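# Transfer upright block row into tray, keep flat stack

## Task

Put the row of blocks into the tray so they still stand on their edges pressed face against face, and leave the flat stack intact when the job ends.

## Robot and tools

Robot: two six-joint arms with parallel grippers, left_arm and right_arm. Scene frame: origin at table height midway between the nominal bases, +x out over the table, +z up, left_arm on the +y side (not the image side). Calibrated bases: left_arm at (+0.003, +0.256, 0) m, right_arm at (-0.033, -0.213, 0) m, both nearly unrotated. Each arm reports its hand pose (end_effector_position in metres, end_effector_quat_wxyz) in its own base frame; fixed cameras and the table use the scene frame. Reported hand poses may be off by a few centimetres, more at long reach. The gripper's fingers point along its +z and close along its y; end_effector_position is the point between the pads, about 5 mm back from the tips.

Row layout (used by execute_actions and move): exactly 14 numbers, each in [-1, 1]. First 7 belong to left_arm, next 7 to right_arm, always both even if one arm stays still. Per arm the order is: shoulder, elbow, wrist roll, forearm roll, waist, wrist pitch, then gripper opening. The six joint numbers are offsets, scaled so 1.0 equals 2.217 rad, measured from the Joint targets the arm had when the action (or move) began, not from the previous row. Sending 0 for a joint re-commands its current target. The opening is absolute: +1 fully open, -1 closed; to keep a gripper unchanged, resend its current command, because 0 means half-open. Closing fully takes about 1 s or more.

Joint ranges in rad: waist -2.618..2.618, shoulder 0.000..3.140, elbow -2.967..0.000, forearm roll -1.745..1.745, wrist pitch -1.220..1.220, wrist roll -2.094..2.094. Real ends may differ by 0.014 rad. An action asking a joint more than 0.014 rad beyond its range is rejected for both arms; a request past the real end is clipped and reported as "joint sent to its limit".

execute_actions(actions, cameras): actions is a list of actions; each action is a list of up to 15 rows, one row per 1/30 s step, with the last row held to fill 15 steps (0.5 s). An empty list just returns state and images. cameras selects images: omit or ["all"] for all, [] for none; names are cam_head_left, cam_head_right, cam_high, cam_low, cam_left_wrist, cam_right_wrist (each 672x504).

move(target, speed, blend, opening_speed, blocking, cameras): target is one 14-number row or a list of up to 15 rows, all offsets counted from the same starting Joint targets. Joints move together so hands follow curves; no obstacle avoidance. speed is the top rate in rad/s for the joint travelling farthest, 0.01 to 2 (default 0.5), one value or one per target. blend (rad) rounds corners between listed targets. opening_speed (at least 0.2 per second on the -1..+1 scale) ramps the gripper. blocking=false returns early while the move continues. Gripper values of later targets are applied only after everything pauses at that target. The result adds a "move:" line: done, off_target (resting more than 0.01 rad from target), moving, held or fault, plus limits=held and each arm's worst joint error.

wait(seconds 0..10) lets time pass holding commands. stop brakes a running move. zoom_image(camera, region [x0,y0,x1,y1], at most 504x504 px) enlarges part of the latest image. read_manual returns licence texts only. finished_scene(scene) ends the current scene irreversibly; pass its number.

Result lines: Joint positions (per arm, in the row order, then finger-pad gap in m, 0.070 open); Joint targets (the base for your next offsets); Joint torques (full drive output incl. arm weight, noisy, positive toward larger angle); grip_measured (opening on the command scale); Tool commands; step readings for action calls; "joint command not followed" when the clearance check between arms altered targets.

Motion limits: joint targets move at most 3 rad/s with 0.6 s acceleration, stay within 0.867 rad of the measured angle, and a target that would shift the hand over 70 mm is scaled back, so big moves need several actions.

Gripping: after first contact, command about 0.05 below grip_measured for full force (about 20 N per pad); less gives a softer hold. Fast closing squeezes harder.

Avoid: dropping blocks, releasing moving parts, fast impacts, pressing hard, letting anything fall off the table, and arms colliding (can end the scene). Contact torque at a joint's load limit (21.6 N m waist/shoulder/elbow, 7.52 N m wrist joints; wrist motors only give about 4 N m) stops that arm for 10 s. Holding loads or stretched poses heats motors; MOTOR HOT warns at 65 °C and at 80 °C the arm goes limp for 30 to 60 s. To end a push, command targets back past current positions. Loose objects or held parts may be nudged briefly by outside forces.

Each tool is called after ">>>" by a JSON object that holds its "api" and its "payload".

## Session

>>> {"api": "execute_actions", "payload": {"actions": []}}

>>> {"api": "zoom_image", "payload": {"camera": "cam_high", "region": [180, 160, 600, 440]}}

Scene clock: 0.00 s.
left_arm: end_effector_position=(+0.6553, +0.2153, +0.2133) grip_measured=+1.00 end_effector_quat_wxyz=(+0.695, -0.210, +0.656, +0.206) | right_arm: end_effector_position=(+0.0955, -0.2493, +0.1026) grip_measured=+1.00 end_effector_quat_wxyz=(+0.119, +0.888, +0.440, -0.063)
Joint names: [shoulder, elbow, wrist roll, forearm roll, waist, wrist pitch]
Joint positions: left_arm=[2.438 -1.964 0.696 -0.787 0.19 -0.594 0.07] | right_arm=[1.361 -0.817 1.213 -0.166 -1.099 0.883 0.07]
Joint torques (N m): no reading
Joint targets: left_arm=[2.438 -1.964 0.696 -0.787 0.190 -0.594] | right_arm=[1.361 -0.817 1.213 -0.166 -1.099 0.883]
Tool commands: left_gripper/opening=+1.0 right_gripper/opening=+1.0

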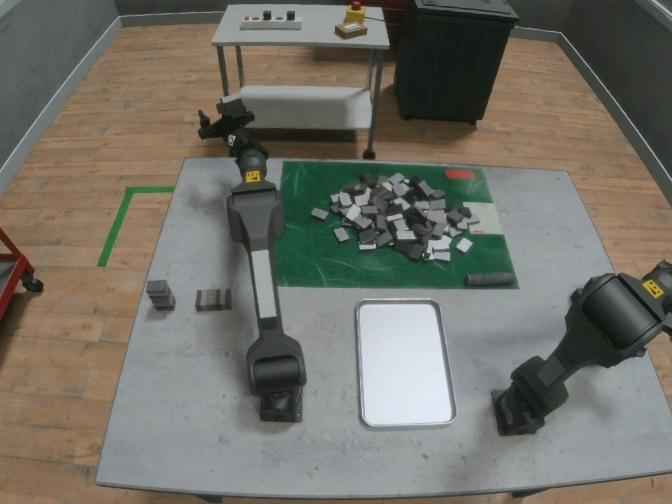

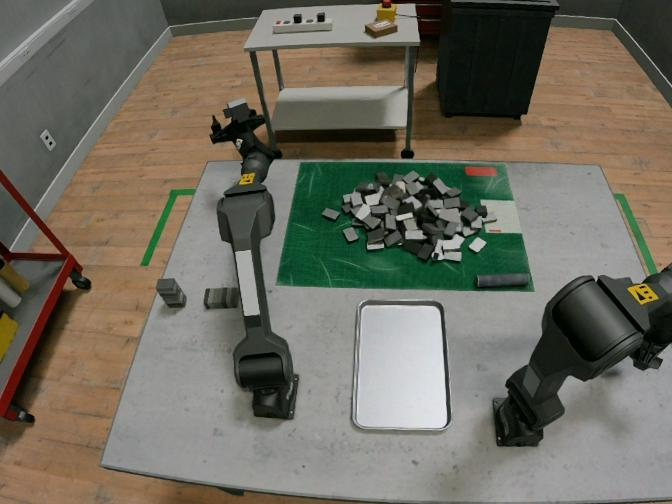

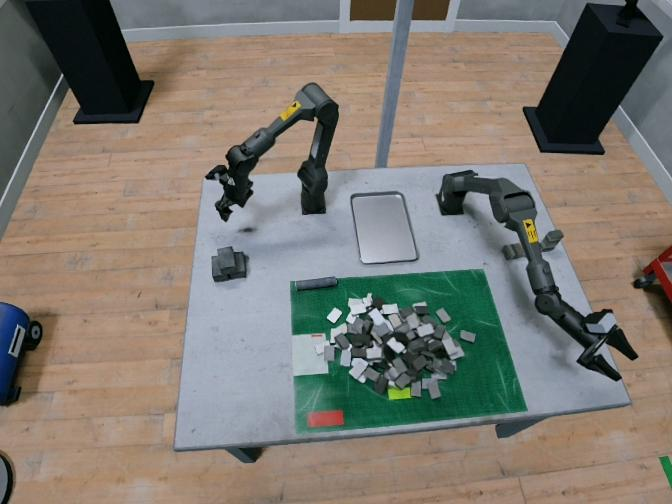

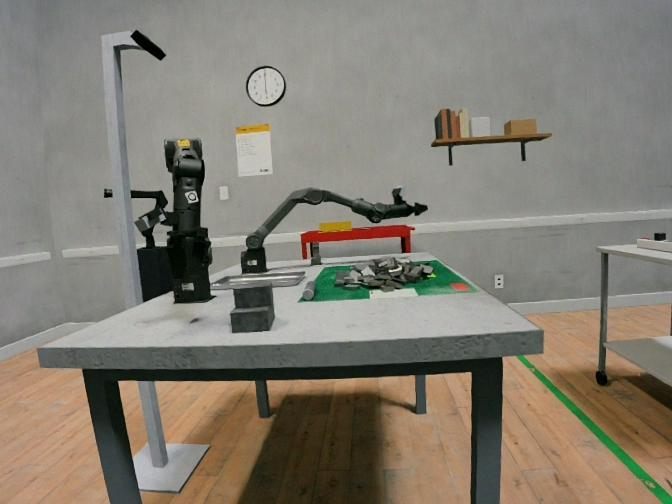

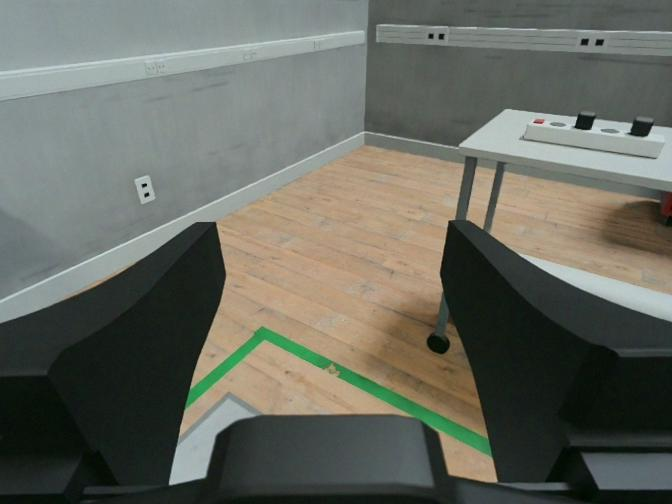

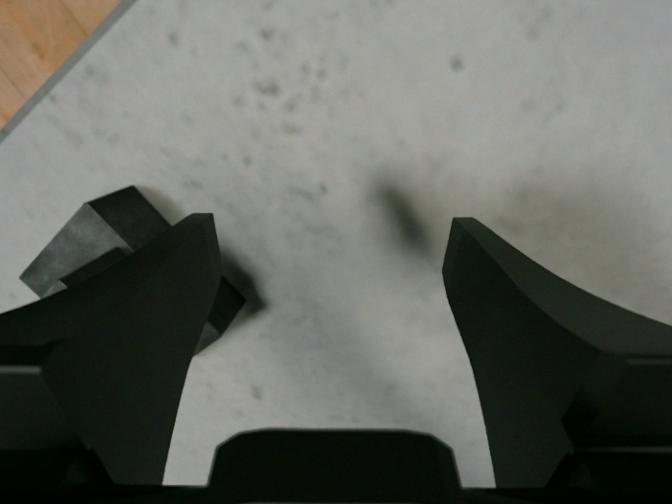

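Scaled by 1.200.

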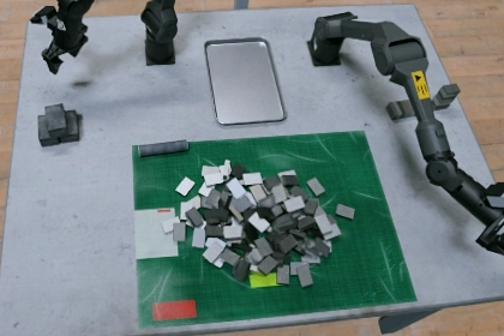

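>>> {"api": "zoom_image", "payload": {"camera": "cam_head_left", "region": [130, 260, 250, 340]}}

>>> {"api": "zoom_image", "payload": {"camera": "cam_high", "region": [490, 210, 580, 280]}}

>>> {"api": "zoom_image", "payload": {"camera": "cam_head_right", "region": [130, 260, 250, 340]}}

>>> {"api": "zoom_image", "payload": {"camera": "cam_high", "region": [200, 235, 260, 290]}}

Scaled by 4.200.

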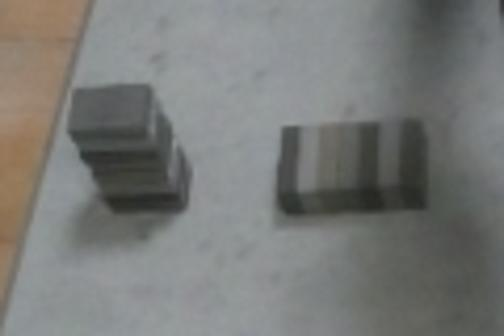

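Scaled by 5.600.

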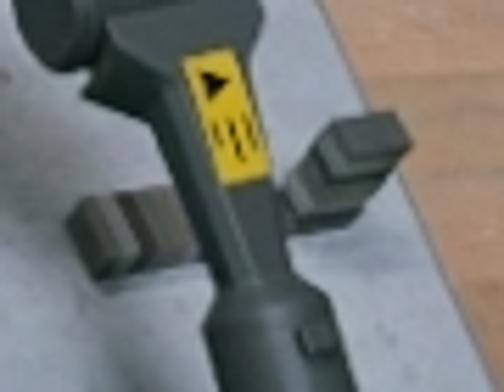

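Scaled by 4.200.

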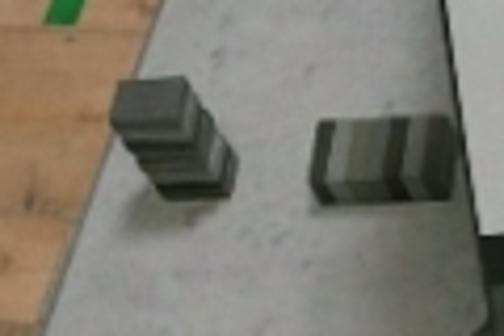

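Scaled by 8.400.

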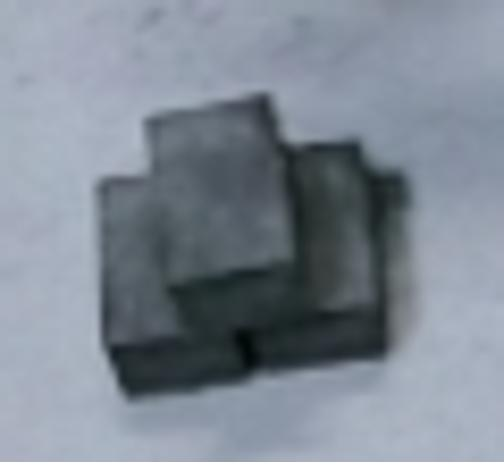

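>>> {"api": "move", "payload": {"target": [-0.5016,0.3924,-0.3139,0.355,0.2977,0.818,1,0,0,0,0,0,0,1], "speed": 1.0, "cameras": ["cam_left_wrist","cam_high","cam_low"]}}

Scene clock: 9.60 s.
left_arm: end_effector_position=(+0.1753, +0.1994, +0.1747) grip_measured=+1.00 end_effector_quat_wxyz=(+0.094, -0.410, +0.906, +0.042) | right_arm: end_effector_position=(+0.0955, -0.2493, +0.1026) grip_measured=+1.00 end_effector_quat_wxyz=(+0.119, +0.888, +0.440, -0.063)
Joint names: [shoulder, elbow, wrist roll, forearm roll, waist, wrist pitch]
Joint positions: left_arm=[1.325 -1.093 0 0 0.85 1.219 0.07] | right_arm=[1.361 -0.817 1.213 -0.166 -1.099 0.883 0.07]
Joint torques (N m): left_arm=[-2.52 -2.88 0.12 -0.17 -0.65 -0.33] | right_arm=[-3.34 -5.06 -0.06 -0.28 -0.43 -0.16]
Joint targets: left_arm=[1.326 -1.094 0.000 -0.001 0.850 1.219] | right_arm=[1.361 -0.817 1.213 -0.166 -1.099 0.883]
move: done
Images, in order (width x height): cam_high 672x504, cam_low 672x504, cam_left_wrist 672x504.

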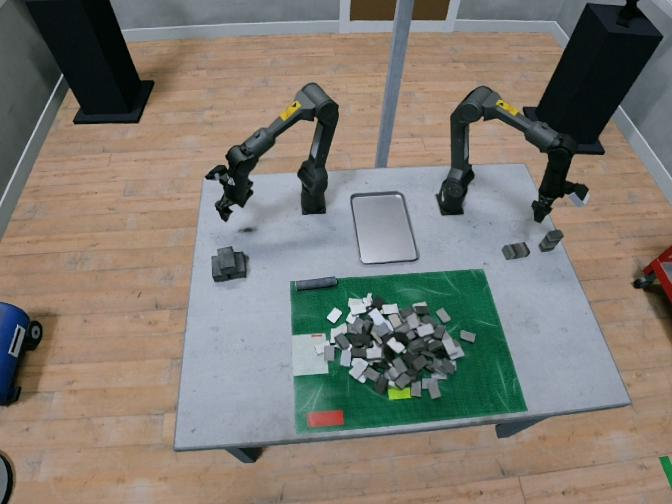

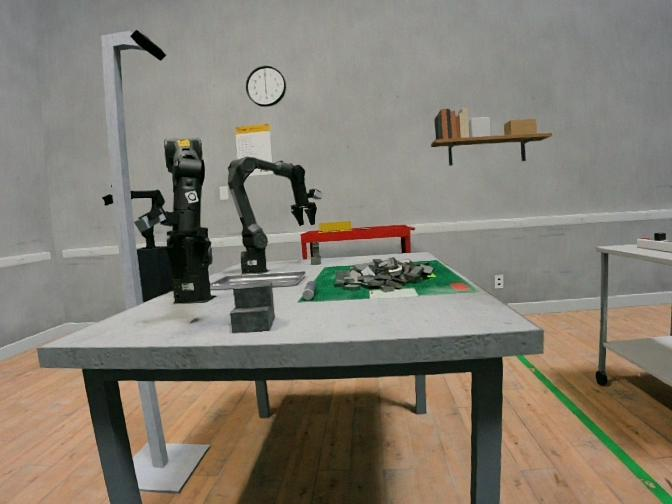

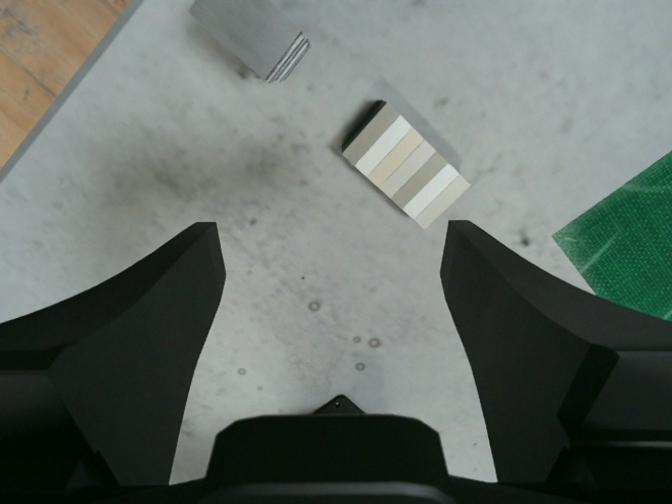

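>>> {"api": "move", "payload": {"target": [0.092,0.0374,0.2558,0,-0.0789,-0.0361,1,0,0,0,0,0,0,1], "speed": 0.6, "cameras": ["cam_left_wrist","cam_high","cam_head_left"]}}

>>> {"api": "zoom_image", "payload": {"camera": "cam_left_wrist", "region": [180, 20, 500, 260]}}

Scene clock: 12.90 s.
left_arm: end_effector_position=(+0.2060, +0.1646, +0.0996) grip_measured=+1.00 end_effector_quat_wxyz=(-0.001, -0.054, +0.999, -0.001) | right_arm: end_effector_position=(+0.0955, -0.2493, +0.1026) grip_measured=+1.00 end_effector_quat_wxyz=(+0.119, +0.888, +0.440, -0.063)
Joint names: [shoulder, elbow, wrist roll, forearm roll, waist, wrist pitch]
Joint positions: left_arm=[1.531 -1.011 0.567 0 0.674 1.14 0.07] | right_arm=[1.361 -0.817 1.213 -0.166 -1.099 0.883 0.07]
Joint torques (N m): left_arm=[-4.58 -2.33 -0.12 -0.15 0.06 -0.01] | right_arm=[-3.23 -4.88 -0.04 -0.25 -0.4 -0.16]
Joint targets: left_arm=[1.530 -1.011 0.567 -0.001 0.675 1.139] | right_arm=[1.361 -0.817 1.213 -0.166 -1.099 0.883]
move: done
Images, in order (width x height): cam_head_left 672x504, cam_high 672x504, cam_left_wrist 672x504.

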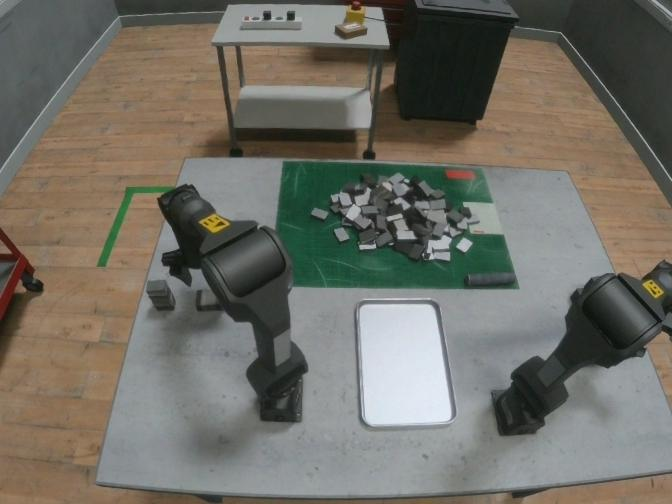

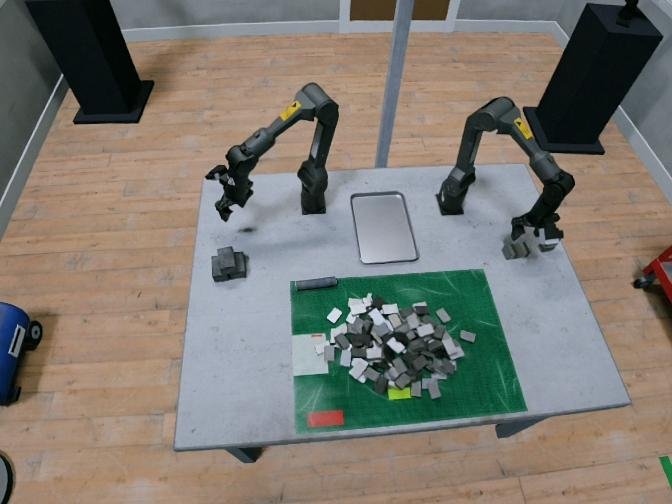

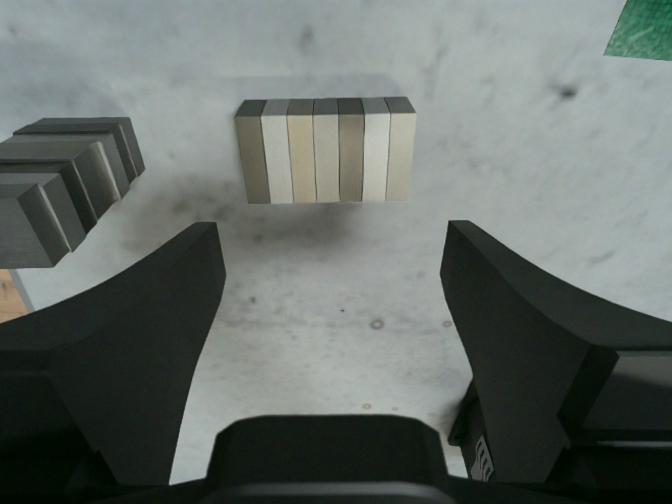

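Scaled by 1.575.

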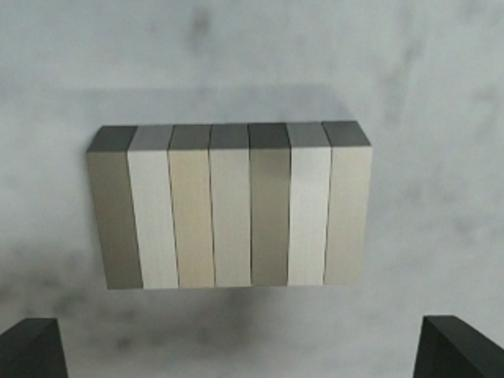

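>>> {"api": "move", "payload": {"target": [0.014,0.0839,-0.7533,0.0005,-0.0408,-0.0979,1,0,0,0,0,0,0,1], "speed": 0.8, "cameras": ["cam_left_wrist","cam_high","cam_low"]}}

>>> {"api": "zoom_image", "payload": {"camera": "cam_high", "region": [490, 200, 590, 275]}}

Scene clock: 19.20 s.
left_arm: end_effector_position=(+0.2072, +0.1371, +0.0498) grip_measured=+1.00 end_effector_quat_wxyz=(+0.001, +0.747, -0.665, +0.000) | right_arm: end_effector_position=(+0.0955, -0.2493, +0.1026) grip_measured=+1.00 end_effector_quat_wxyz=(+0.119, +0.888, +0.440, -0.063)
Joint names: [shoulder, elbow, wrist roll, forearm roll, waist, wrist pitch]
Joint positions: left_arm=[1.561 -0.825 -1.103 0 0.585 0.923 0.07] | right_arm=[1.361 -0.817 1.213 -0.166 -1.099 0.883 0.07]
Joint torques (N m): left_arm=[-3.43 -1.87 0.11 0.01 -0.56 -0.02] | right_arm=[-3.22 -5.12 -0.05 -0.29 -0.26 -0.18]
Joint targets: left_arm=[1.561 -0.825 -1.103 0.001 0.584 0.922] | right_arm=[1.361 -0.817 1.213 -0.166 -1.099 0.883]
move: done
Images, in order (width x height): cam_high 672x504, cam_low 672x504, cam_left_wrist 672x504.

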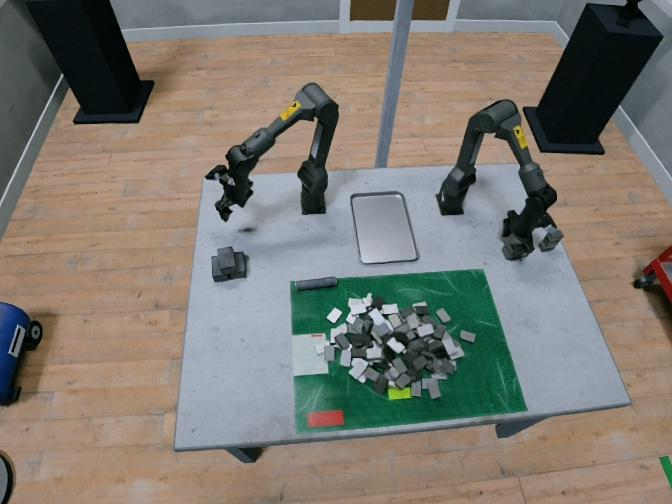

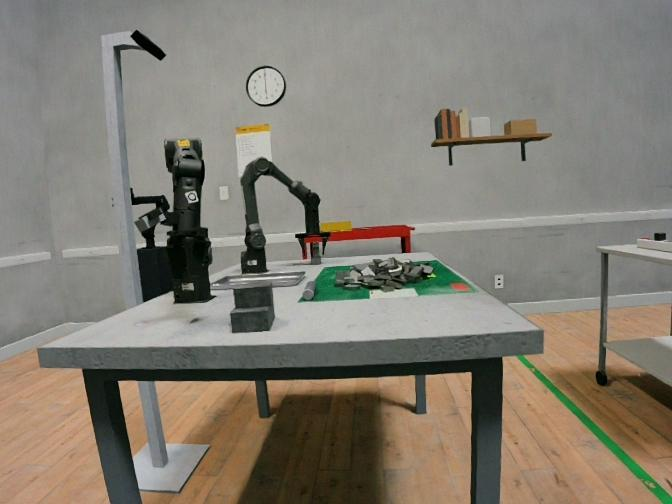

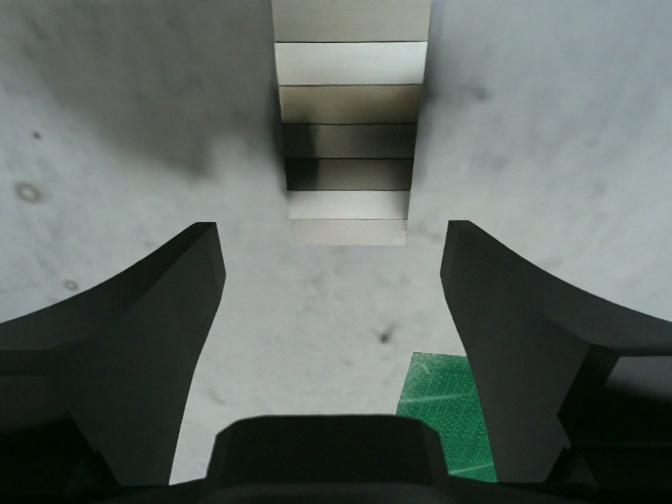

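Scaled by 5.040.

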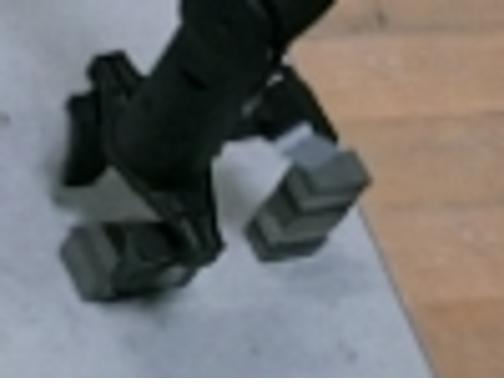

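>>> {"api": "move", "payload": {"target": [0.0373,0.0203,-0.0054,-0.0005,-0.0051,-0.0577,1,0,0,0,0,0,0,1], "speed": 0.15, "cameras": ["cam_left_wrist","cam_high"]}}

>>> {"api": "zoom_image", "payload": {"camera": "cam_high", "region": [490, 200, 590, 275]}}

Scene clock: 21.47 s.
left_arm: end_effector_position=(+0.2128, +0.1374, +0.0196) grip_measured=+1.00 end_effector_quat_wxyz=(+0.000, +0.747, -0.664, +0.000) | right_arm: end_effector_position=(+0.0955, -0.2493, +0.1026) grip_measured=+1.00 end_effector_quat_wxyz=(+0.119, +0.888, +0.440, -0.063)
Joint names: [shoulder, elbow, wrist roll, forearm roll, waist, wrist pitch]
Joint positions: left_arm=[1.645 -0.78 -1.114 0 0.573 0.793 0.07] | right_arm=[1.361 -0.817 1.213 -0.166 -1.099 0.883 0.07]
Joint torques (N m): left_arm=[-4.45 -1.73 -0.09 -0.12 -0.57 0.23] | right_arm=[-3.14 -5.01 -0.03 -0.3 -0.12 -0.16]
Joint targets: left_arm=[1.644 -0.780 -1.115 -0.001 0.573 0.794] | right_arm=[1.361 -0.817 1.213 -0.166 -1.099 0.883]
move: done
Images, in order (width x height): cam_high 672x504, cam_left_wrist 672x504.

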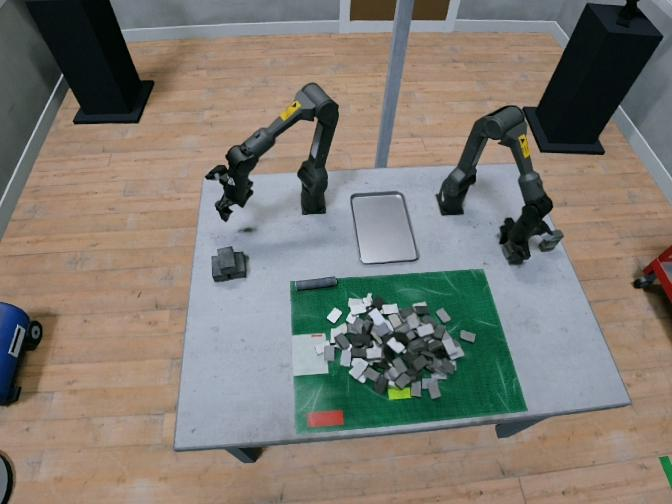

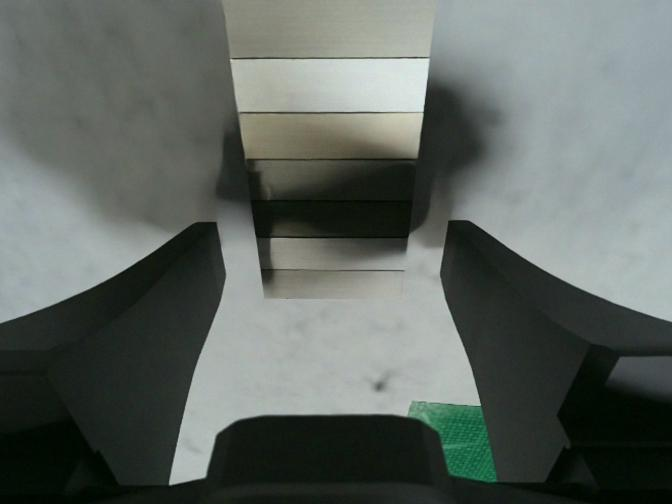

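Scaled by 5.040.

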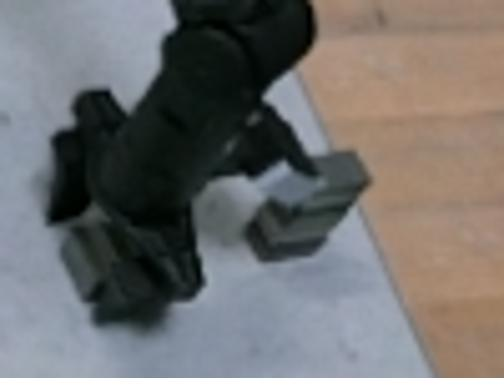

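>>> {"api": "move", "payload": {"target": [0.0072,0.009,-0.0054,0,-0.0057,-0.0162,1,0,0,0,0,0,0,1], "speed": 0.1, "cameras": []}}

>>> {"api": "move", "payload": {"target": [0,0,0,0,0,0,0.05,0,0,0,0,0,0,1], "opening_speed": 0.5, "cameras": ["cam_left_wrist"]}}

Scene clock: 23.23 s.
left_arm: end_effector_position=(+0.2133, +0.1340, +0.0120) grip_measured=+1.00 end_effector_quat_wxyz=(+0.000, +0.747, -0.665, +0.000) | right_arm: end_effector_position=(+0.0955, -0.2493, +0.1026) grip_measured=+1.00 end_effector_quat_wxyz=(+0.119, +0.888, +0.440, -0.063)
Joint names: [shoulder, elbow, wrist roll, forearm roll, waist, wrist pitch]
Joint positions: left_arm=[1.66 -0.76 -1.127 0 0.561 0.758 0.07] | right_arm=[1.361 -0.817 1.213 -0.166 -1.099 0.883 0.07]
Joint torques (N m): left_arm=[-3.88 -1.55 -0.06 -0.06 -0.48 0.12] | right_arm=[-3.33 -4.89 0.01 -0.26 -0.39 -0.16]
Joint targets: left_arm=[1.660 -0.760 -1.127 -0.001 0.560 0.759] | right_arm=[1.361 -0.817 1.213 -0.166 -1.099 0.883]
move: done
No camera images: "cameras" was empty.

Scene clock: 25.33 s.
left_arm: end_effector_position=(+0.2133, +0.1340, +0.0120) grip_measured=+0.16 end_effector_quat_wxyz=(+0.000, +0.747, -0.665, +0.000) | right_arm: end_effector_position=(+0.0955, -0.2493, +0.1026) grip_measured=+1.00 end_effector_quat_wxyz=(+0.119, +0.888, +0.440, -0.063)
Joint names: [shoulder, elbow, wrist roll, forearm roll, waist, wrist pitch]
Joint positions: left_arm=[1.66 -0.76 -1.127 0 0.561 0.758 0.041] | right_arm=[1.361 -0.817 1.213 -0.166 -1.099 0.883 0.07]
Joint torques (N m): left_arm=[-4.69 -1.97 0.11 0 0.13 0.2] | right_arm=[-3.19 -4.75 -0.05 -0.3 -0.31 -0.19]
Joint targets: left_arm=[1.660 -0.760 -1.127 -0.001 0.560 0.759] | right_arm=[1.361 -0.817 1.213 -0.166 -1.099 0.883]
move: done
Images, in order (width x height): cam_left_wrist 672x504.

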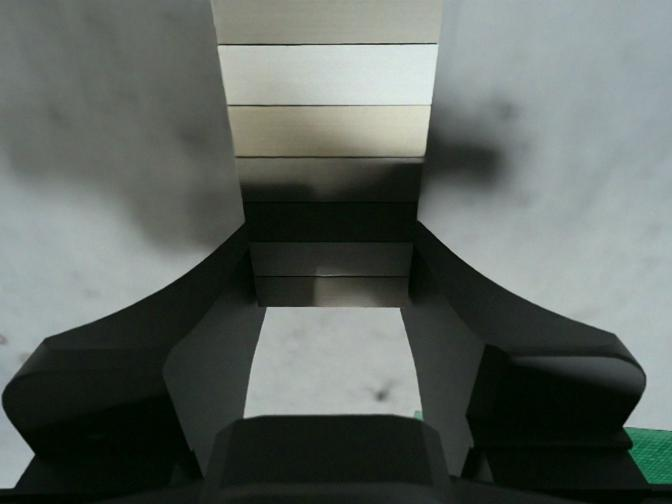

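>>> {"api": "move", "payload": {"target": [-0.0183,0.023,-0.06,0,-0.0597,-0.005,0.05,0,0,0,0,0,0,1], "speed": 0.1, "cameras": ["cam_left_wrist"]}}

Scene clock: 28.07 s.
left_arm: end_effector_position=(+0.2175, +0.0990, +0.0124) grip_measured=+0.16 end_effector_quat_wxyz=(+0.000, +0.747, -0.664, +0.000) | right_arm: end_effector_position=(+0.0955, -0.2493, +0.1026) grip_measured=+1.00 end_effector_quat_wxyz=(+0.119, +0.888, +0.440, -0.063)
Joint names: [shoulder, elbow, wrist roll, forearm roll, waist, wrist pitch]
Joint positions: left_arm=[1.62 -0.709 -1.261 0 0.427 0.747 0.041] | right_arm=[1.361 -0.817 1.213 -0.166 -1.099 0.883 0.07]
Joint torques (N m): left_arm=[-4.41 -1.76 0.13 -0.02 0.01 -0.08] | right_arm=[-3.33 -5.18 -0.02 -0.3 -0.44 -0.17]
Joint targets: left_arm=[1.620 -0.709 -1.260 -0.001 0.428 0.747] | right_arm=[1.361 -0.817 1.213 -0.166 -1.099 0.883]
move: done
Images, in order (width x height): cam_left_wrist 672x504.

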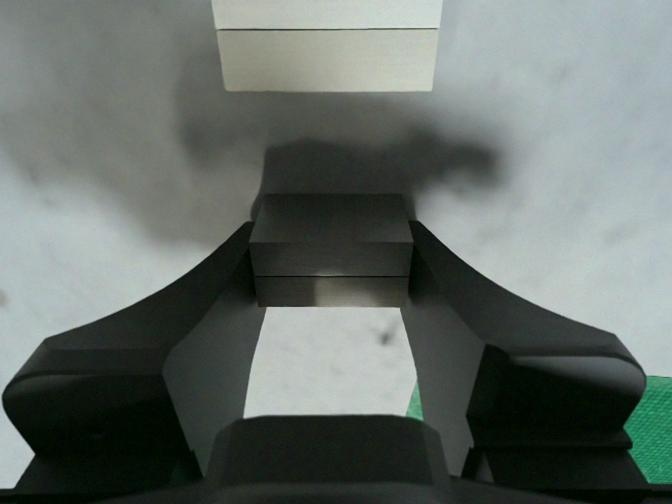

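>>> {"api": "move", "payload": {"target": [-0.0069,-0.0051,0,0,0,0.0122,0.05,0,0,0,0,0,0,1], "speed": 0.1, "cameras": ["cam_left_wrist"]}}

Scene clock: 32.37 s.
left_arm: end_effector_position=(+0.2171, +0.0988, +0.0180) grip_measured=+0.16 end_effector_quat_wxyz=(+0.001, +0.747, -0.664, +0.000) | right_arm: end_effector_position=(+0.0955, -0.2493, +0.1026) grip_measured=+1.00 end_effector_quat_wxyz=(+0.119, +0.888, +0.440, -0.063)
Joint names: [shoulder, elbow, wrist roll, forearm roll, waist, wrist pitch]
Joint positions: left_arm=[1.605 -0.72 -1.261 0 0.427 0.775 0.041] | right_arm=[1.361 -0.817 1.213 -0.166 -1.099 0.883 0.07]
Joint torques (N m): left_arm=[-4.44 -2.28 0.11 0.01 0 0.04] | right_arm=[-3.32 -5.12 -0.01 -0.26 -0.38 -0.15]
Joint targets: left_arm=[1.604 -0.720 -1.260 -0.001 0.428 0.775] | right_arm=[1.361 -0.817 1.213 -0.166 -1.099 0.883]
move: done
Images, in order (width x height): cam_left_wrist 672x504.

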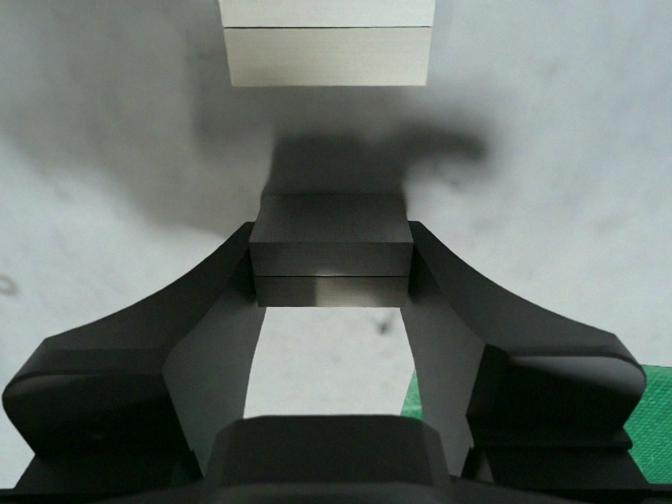

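>>> {"api": "move", "payload": {"target": [[-0.0722,-0.0902,0,0,0,0.1619,0.05,0,0,0,0,0,0,1],[-0.0487,-0.1146,-0.069,0,-0.8304,0.1628,0.05,0,0,0,0,0,0,1]], "speed": [0.3,0.6], "blend": 0.08, "cameras": ["cam_left_wrist","cam_high"]}}

Scene clock: 37.60 s.
left_arm: end_effector_position=(+0.0399, -0.2510, +0.0999) grip_measured=+0.16 end_effector_quat_wxyz=(+0.000, +0.000, +1.000, +0.000) | right_arm: end_effector_position=(+0.0955, -0.2493, +0.1026) grip_measured=+1.00 end_effector_quat_wxyz=(+0.119, +0.888, +0.440, -0.063)
Joint names: [shoulder, elbow, wrist roll, forearm roll, waist, wrist pitch]
Joint positions: left_arm=[1.496 -0.974 -1.413 0 -1.413 1.135 0.041] | right_arm=[1.361 -0.817 1.213 -0.166 -1.099 0.883 0.07]
Joint torques (N m): left_arm=[-3.64 -2.92 -0.07 0.04 0 0.24] | right_arm=[-3.49 -5.18 -0.01 -0.27 -0.43 -0.13]
Joint targets: left_arm=[1.496 -0.974 -1.413 -0.001 -1.413 1.135] | right_arm=[1.361 -0.817 1.213 -0.166 -1.099 0.883]
move: done
Images, in order (width x height): cam_high 672x504, cam_left_wrist 672x504.

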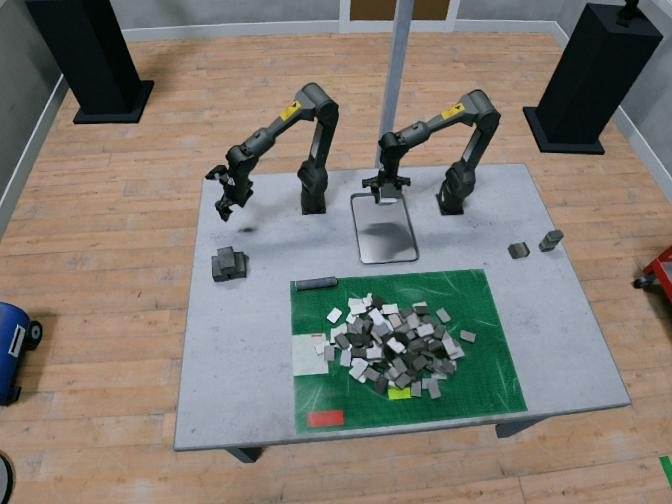

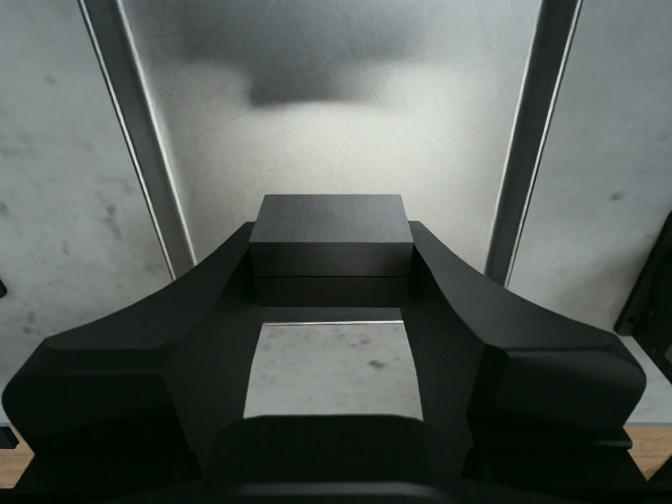

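>>> {"api": "move", "payload": {"target": [[0.0654,0.0843,0,0,0,-0.1493,0.05,0,0,0,0,0,0,1],[0.074,0.0907,0,0,0,-0.1642,0.05,0,0,0,0,0,0,1]], "speed": [0.25,0.04], "blend": 0.01, "cameras": ["cam_left_wrist"]}}

Scene clock: 40.83 s.
left_arm: end_effector_position=(+0.0399, -0.2512, +0.0146) grip_measured=+0.16 end_effector_quat_wxyz=(+0.000, +0.000, +1.000, +0.000) | right_arm: end_effector_position=(+0.0955, -0.2493, +0.1026) grip_measured=+1.00 end_effector_quat_wxyz=(+0.119, +0.888, +0.440, -0.063)
Joint names: [shoulder, elbow, wrist roll, forearm roll, waist, wrist pitch]
Joint positions: left_arm=[1.66 -0.774 -1.413 0 -1.413 0.771 0.041] | right_arm=[1.361 -0.817 1.213 -0.166 -1.099 0.883 0.07]
Joint torques (N m): left_arm=[-4.21 -1.74 0.12 -0.01 -0.16 0.06] | right_arm=[-3.06 -4.99 -0.02 -0.28 -0.31 -0.13]
Joint targets: left_arm=[1.660 -0.773 -1.413 -0.001 -1.413 0.771] | right_arm=[1.361 -0.817 1.213 -0.166 -1.099 0.883]
move: done
Images, in order (width x height): cam_left_wrist 672x504.

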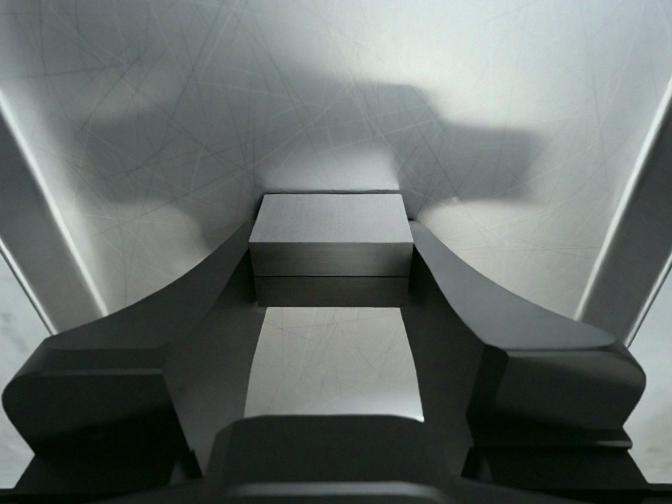

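>>> {"api": "move", "payload": {"target": [0,0,0,0,0,0,0.66,0,0,0,0,0,0,1], "opening_speed": 0.4, "cameras": ["cam_left_wrist"]}}

>>> {"api": "move", "payload": {"target": [[-0.074,-0.0907,0,0,0,0.1642,0.66,0,0,0,0,0,0,1],[-0.0149,-0.0803,0.8999,0,0.9526,0.0952,0.66,0,0,0,0,0,0,1]], "speed": [0.3,0.8], "blend": 0.08, "cameras": ["cam_left_wrist","cam_high","cam_low"]}}

>>> {"api": "zoom_image", "payload": {"camera": "cam_high", "region": [490, 200, 590, 275]}}

Scene clock: 43.97 s.
left_arm: end_effector_position=(+0.0399, -0.2512, +0.0146) grip_measured=+0.66 end_effector_quat_wxyz=(+0.000, +0.000, +1.000, +0.000) | right_arm: end_effector_position=(+0.0955, -0.2493, +0.1026) grip_measured=+1.00 end_effector_quat_wxyz=(+0.119, +0.888, +0.440, -0.063)
Joint names: [shoulder, elbow, wrist roll, forearm roll, waist, wrist pitch]
Joint positions: left_arm=[1.66 -0.774 -1.413 0 -1.413 0.771 0.058] | right_arm=[1.361 -0.817 1.213 -0.166 -1.099 0.883 0.07]
Joint torques (N m): left_arm=[-3.63 -2.21 0.09 -0.06 -0.41 -0.08] | right_arm=[-3.38 -5 0.05 -0.33 -0.42 -0.13]
Joint targets: left_arm=[1.660 -0.773 -1.413 -0.001 -1.413 0.771] | right_arm=[1.361 -0.817 1.213 -0.166 -1.099 0.883]
move: done
Images, in order (width x height): cam_left_wrist 672x504.

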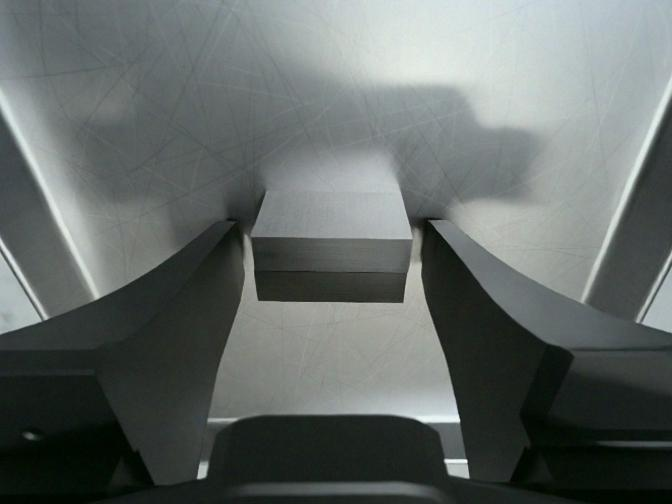

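Scene clock: 48.27 s.
left_arm: end_effector_position=(+0.2105, +0.1768, +0.0599) grip_measured=+0.66 end_effector_quat_wxyz=(+0.000, -0.059, +0.998, +0.000) | right_arm: end_effector_position=(+0.0955, -0.2493, +0.1026) grip_measured=+1.00 end_effector_quat_wxyz=(+0.119, +0.888, +0.440, -0.063)
Joint names: [shoulder, elbow, wrist roll, forearm roll, waist, wrist pitch]
Joint positions: left_arm=[1.627 -0.951 0.582 0 0.699 0.983 0.058] | right_arm=[1.361 -0.817 1.213 -0.166 -1.099 0.883 0.07]
Joint torques (N m): left_arm=[-4.05 -1.82 -0.12 -0.19 -0.66 -0.08] | right_arm=[-3.23 -5.07 0.01 -0.29 -0.25 -0.15]
Joint targets: left_arm=[1.627 -0.951 0.582 -0.001 0.699 0.982] | right_arm=[1.361 -0.817 1.213 -0.166 -1.099 0.883]
move: done
Images, in order (width x height): cam_high 672x504, cam_low 672x504, cam_left_wrist 672x504.

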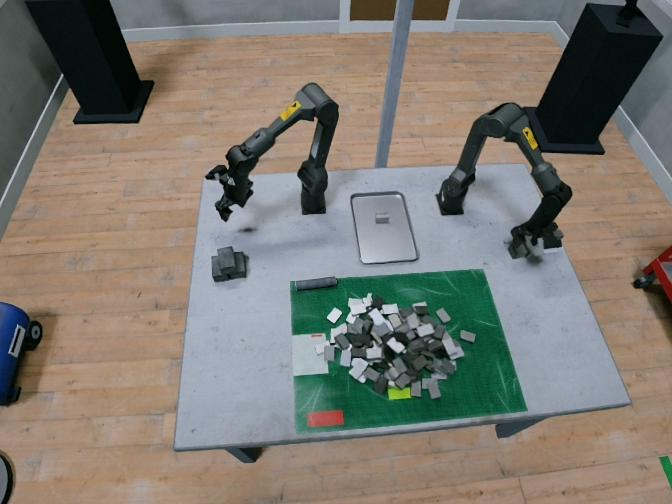

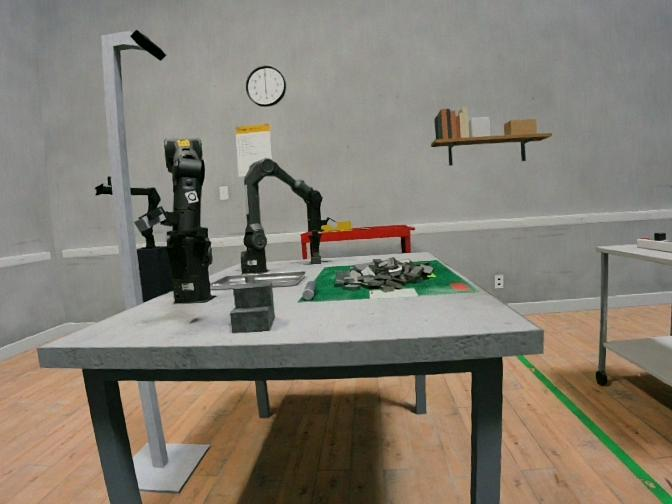

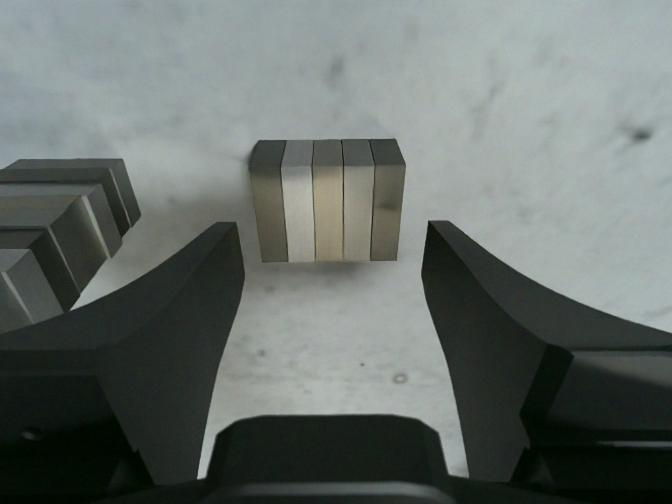

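Scaled by 5.040.

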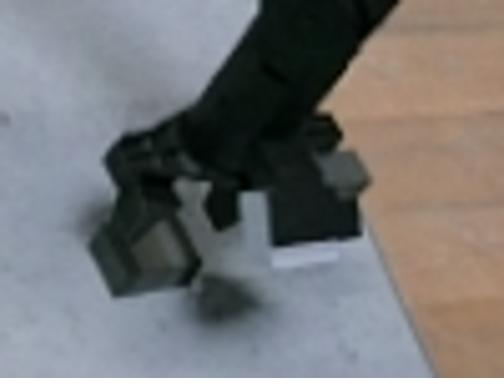

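>>> {"api": "move", "payload": {"target": [0.0474,0.0415,0.0005,0,0.0017,-0.0889,0.77,0,0,0,0,0,0,1], "speed": 0.15, "cameras": ["cam_left_wrist"]}}

Scene clock: 50.53 s.
left_arm: end_effector_position=(+0.2108, +0.1784, +0.0116) grip_measured=+0.77 end_effector_quat_wxyz=(+0.000, -0.060, +0.998, +0.000) | right_arm: end_effector_position=(+0.0955, -0.2493, +0.1026) grip_measured=+1.00 end_effector_quat_wxyz=(+0.119, +0.888, +0.440, -0.063)
Joint names: [shoulder, elbow, wrist roll, forearm roll, waist, wrist pitch]
Joint positions: left_arm=[1.733 -0.859 0.583 0 0.703 0.784 0.062] | right_arm=[1.361 -0.817 1.213 -0.166 -1.099 0.883 0.07]
Joint torques (N m): left_arm=[-4.92 -1.88 0.13 -0.17 0.07 0.2] | right_arm=[-3.29 -4.93 0.01 -0.31 -0.41 -0.15]
Joint targets: left_arm=[1.732 -0.859 0.583 -0.001 0.703 0.785] | right_arm=[1.361 -0.817 1.213 -0.166 -1.099 0.883]
move: done
Images, in order (width x height): cam_left_wrist 672x504.

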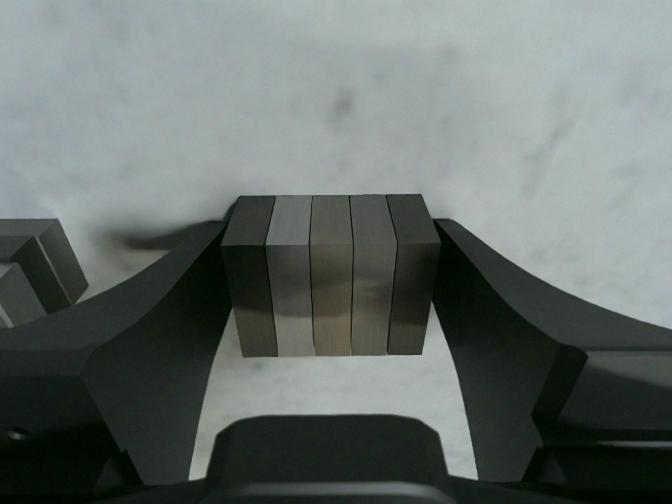

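>>> {"api": "move", "payload": {"target": [-0.0057,0.0077,0.0045,0,0.0045,-0.0018,0.77,0,0,0,0,0,0,1], "speed": 0.1, "cameras": []}}

>>> {"api": "move", "payload": {"target": [0,0,0,0,0,0,0.38,0,0,0,0,0,0,1], "opening_speed": 0.3, "cameras": ["cam_left_wrist"]}}

Scene clock: 51.63 s.
left_arm: end_effector_position=(+0.2057, +0.1776, +0.0120) grip_measured=+0.77 end_effector_quat_wxyz=(-0.001, -0.060, +0.998, -0.001) | right_arm: end_effector_position=(+0.0955, -0.2493, +0.1026) grip_measured=+1.00 end_effector_quat_wxyz=(+0.119, +0.888, +0.440, -0.063)
Joint names: [shoulder, elbow, wrist roll, forearm roll, waist, wrist pitch]
Joint positions: left_arm=[1.72 -0.843 0.593 0 0.712 0.782 0.062] | right_arm=[1.361 -0.817 1.213 -0.166 -1.099 0.883 0.07]
Joint torques (N m): left_arm=[-4.86 -1.52 0.06 -0.08 -0.08 -0.13] | right_arm=[-3.28 -4.97 0.01 -0.29 -0.16 -0.15]
Joint targets: left_arm=[1.720 -0.842 0.593 -0.001 0.713 0.781] | right_arm=[1.361 -0.817 1.213 -0.166 -1.099 0.883]
move: done
No camera images: "cameras" was empty.

Scene clock: 53.13 s.
left_arm: end_effector_position=(+0.2059, +0.1778, +0.0120) grip_measured=+0.50 end_effector_quat_wxyz=(+0.000, -0.060, +0.998, +0.000) | right_arm: end_effector_position=(+0.0955, -0.2493, +0.1026) grip_measured=+1.00 end_effector_quat_wxyz=(+0.119, +0.888, +0.440, -0.063)
Joint names: [shoulder, elbow, wrist roll, forearm roll, waist, wrist pitch]
Joint positions: left_arm=[1.72 -0.843 0.593 0 0.712 0.781 0.052] | right_arm=[1.361 -0.817 1.213 -0.166 -1.099 0.883 0.07]
Joint torques (N m): left_arm=[-4.21 -1.6 -0.14 -0.35 -0.64 0.23] | right_arm=[-3.11 -5.19 -0.02 -0.3 -0.23 -0.17]
Joint targets: left_arm=[1.720 -0.842 0.593 0.000 0.713 0.781] | right_arm=[1.361 -0.817 1.213 -0.166 -1.099 0.883]
move: done
Images, in order (width x height): cam_left_wrist 672x504.

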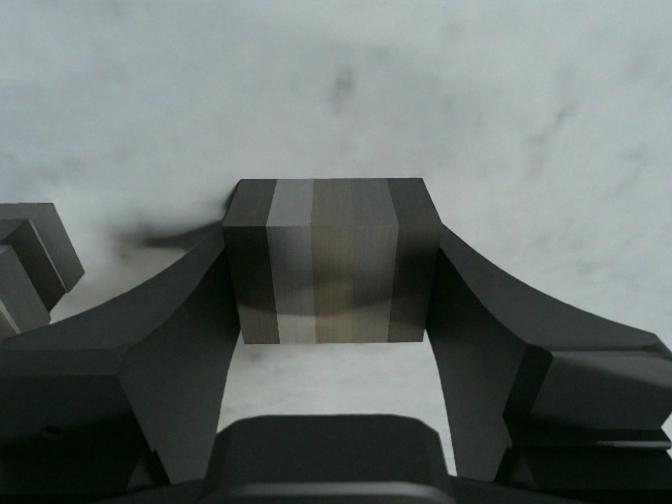

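>>> {"api": "move", "payload": {"target": [[-0.0609,-0.0663,0,0,0,0.1267,0.38,0,0,0,0,0,0,1],[-0.0654,-0.0992,-0.069,0,-0.8318,0.1642,0.38,0,0,0,0,0,0,1],[-0.0038,-0.018,-0.069,0,-0.8318,0.0212,0.38,0,0,0,0,0,0,1]], "speed": [0.2,0.6,0.2], "blend": [0.06,0.03,0], "cameras": ["cam_left_wrist","cam_high"]}}

>>> {"api": "zoom_image", "payload": {"camera": "cam_high", "region": [340, 160, 460, 280]}}

Scene clock: 60.87 s.
left_arm: end_effector_position=(+0.1178, -0.2511, +0.0218) grip_measured=+0.50 end_effector_quat_wxyz=(+0.000, +0.707, +0.707, +0.000) | right_arm: end_effector_position=(+0.0955, -0.2493, +0.1026) grip_measured=+1.00 end_effector_quat_wxyz=(+0.119, +0.888, +0.440, -0.063)
Joint names: [shoulder, elbow, wrist roll, forearm roll, waist, wrist pitch]
Joint positions: left_arm=[1.712 -0.881 0.44 -0.001 -1.132 0.827 0.052] | right_arm=[1.361 -0.817 1.213 -0.166 -1.099 0.883 0.07]
Joint torques (N m): left_arm=[-5.98 -2.7 0 -0.18 -0.29 0.2] | right_arm=[-3.38 -5.12 0.04 -0.32 -0.19 -0.18]
Joint targets: left_arm=[1.711 -0.882 0.440 -0.001 -1.131 0.828] | right_arm=[1.361 -0.817 1.213 -0.166 -1.099 0.883]
move: done
Images, in order (width x height): cam_high 672x504, cam_left_wrist 672x504.

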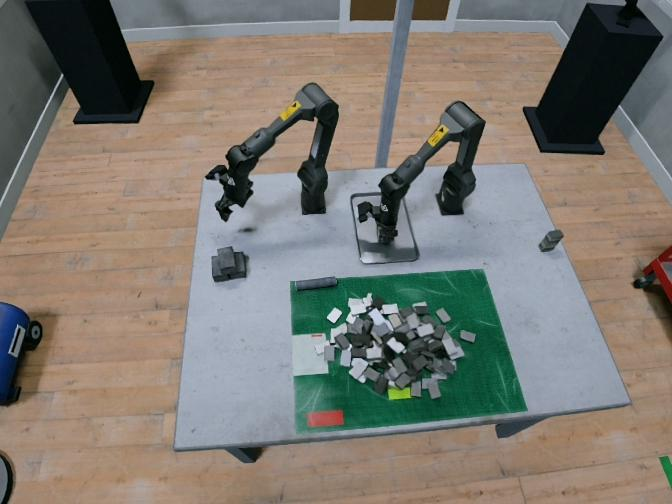

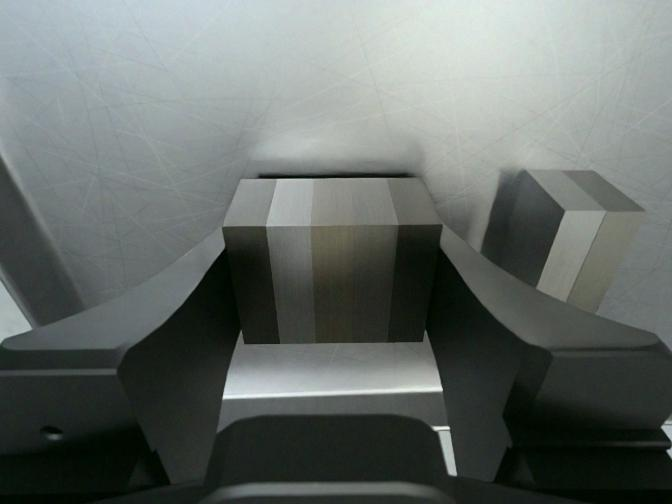

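Scaled by 4.200.

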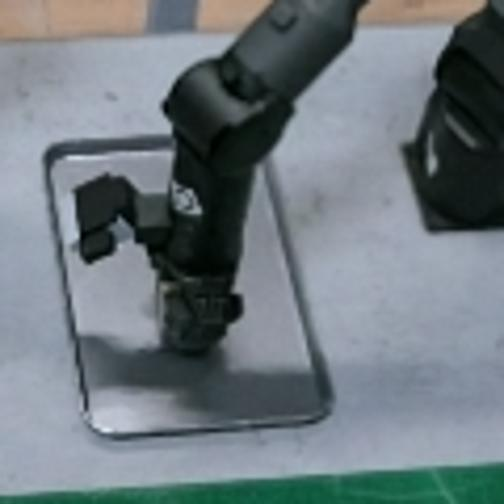

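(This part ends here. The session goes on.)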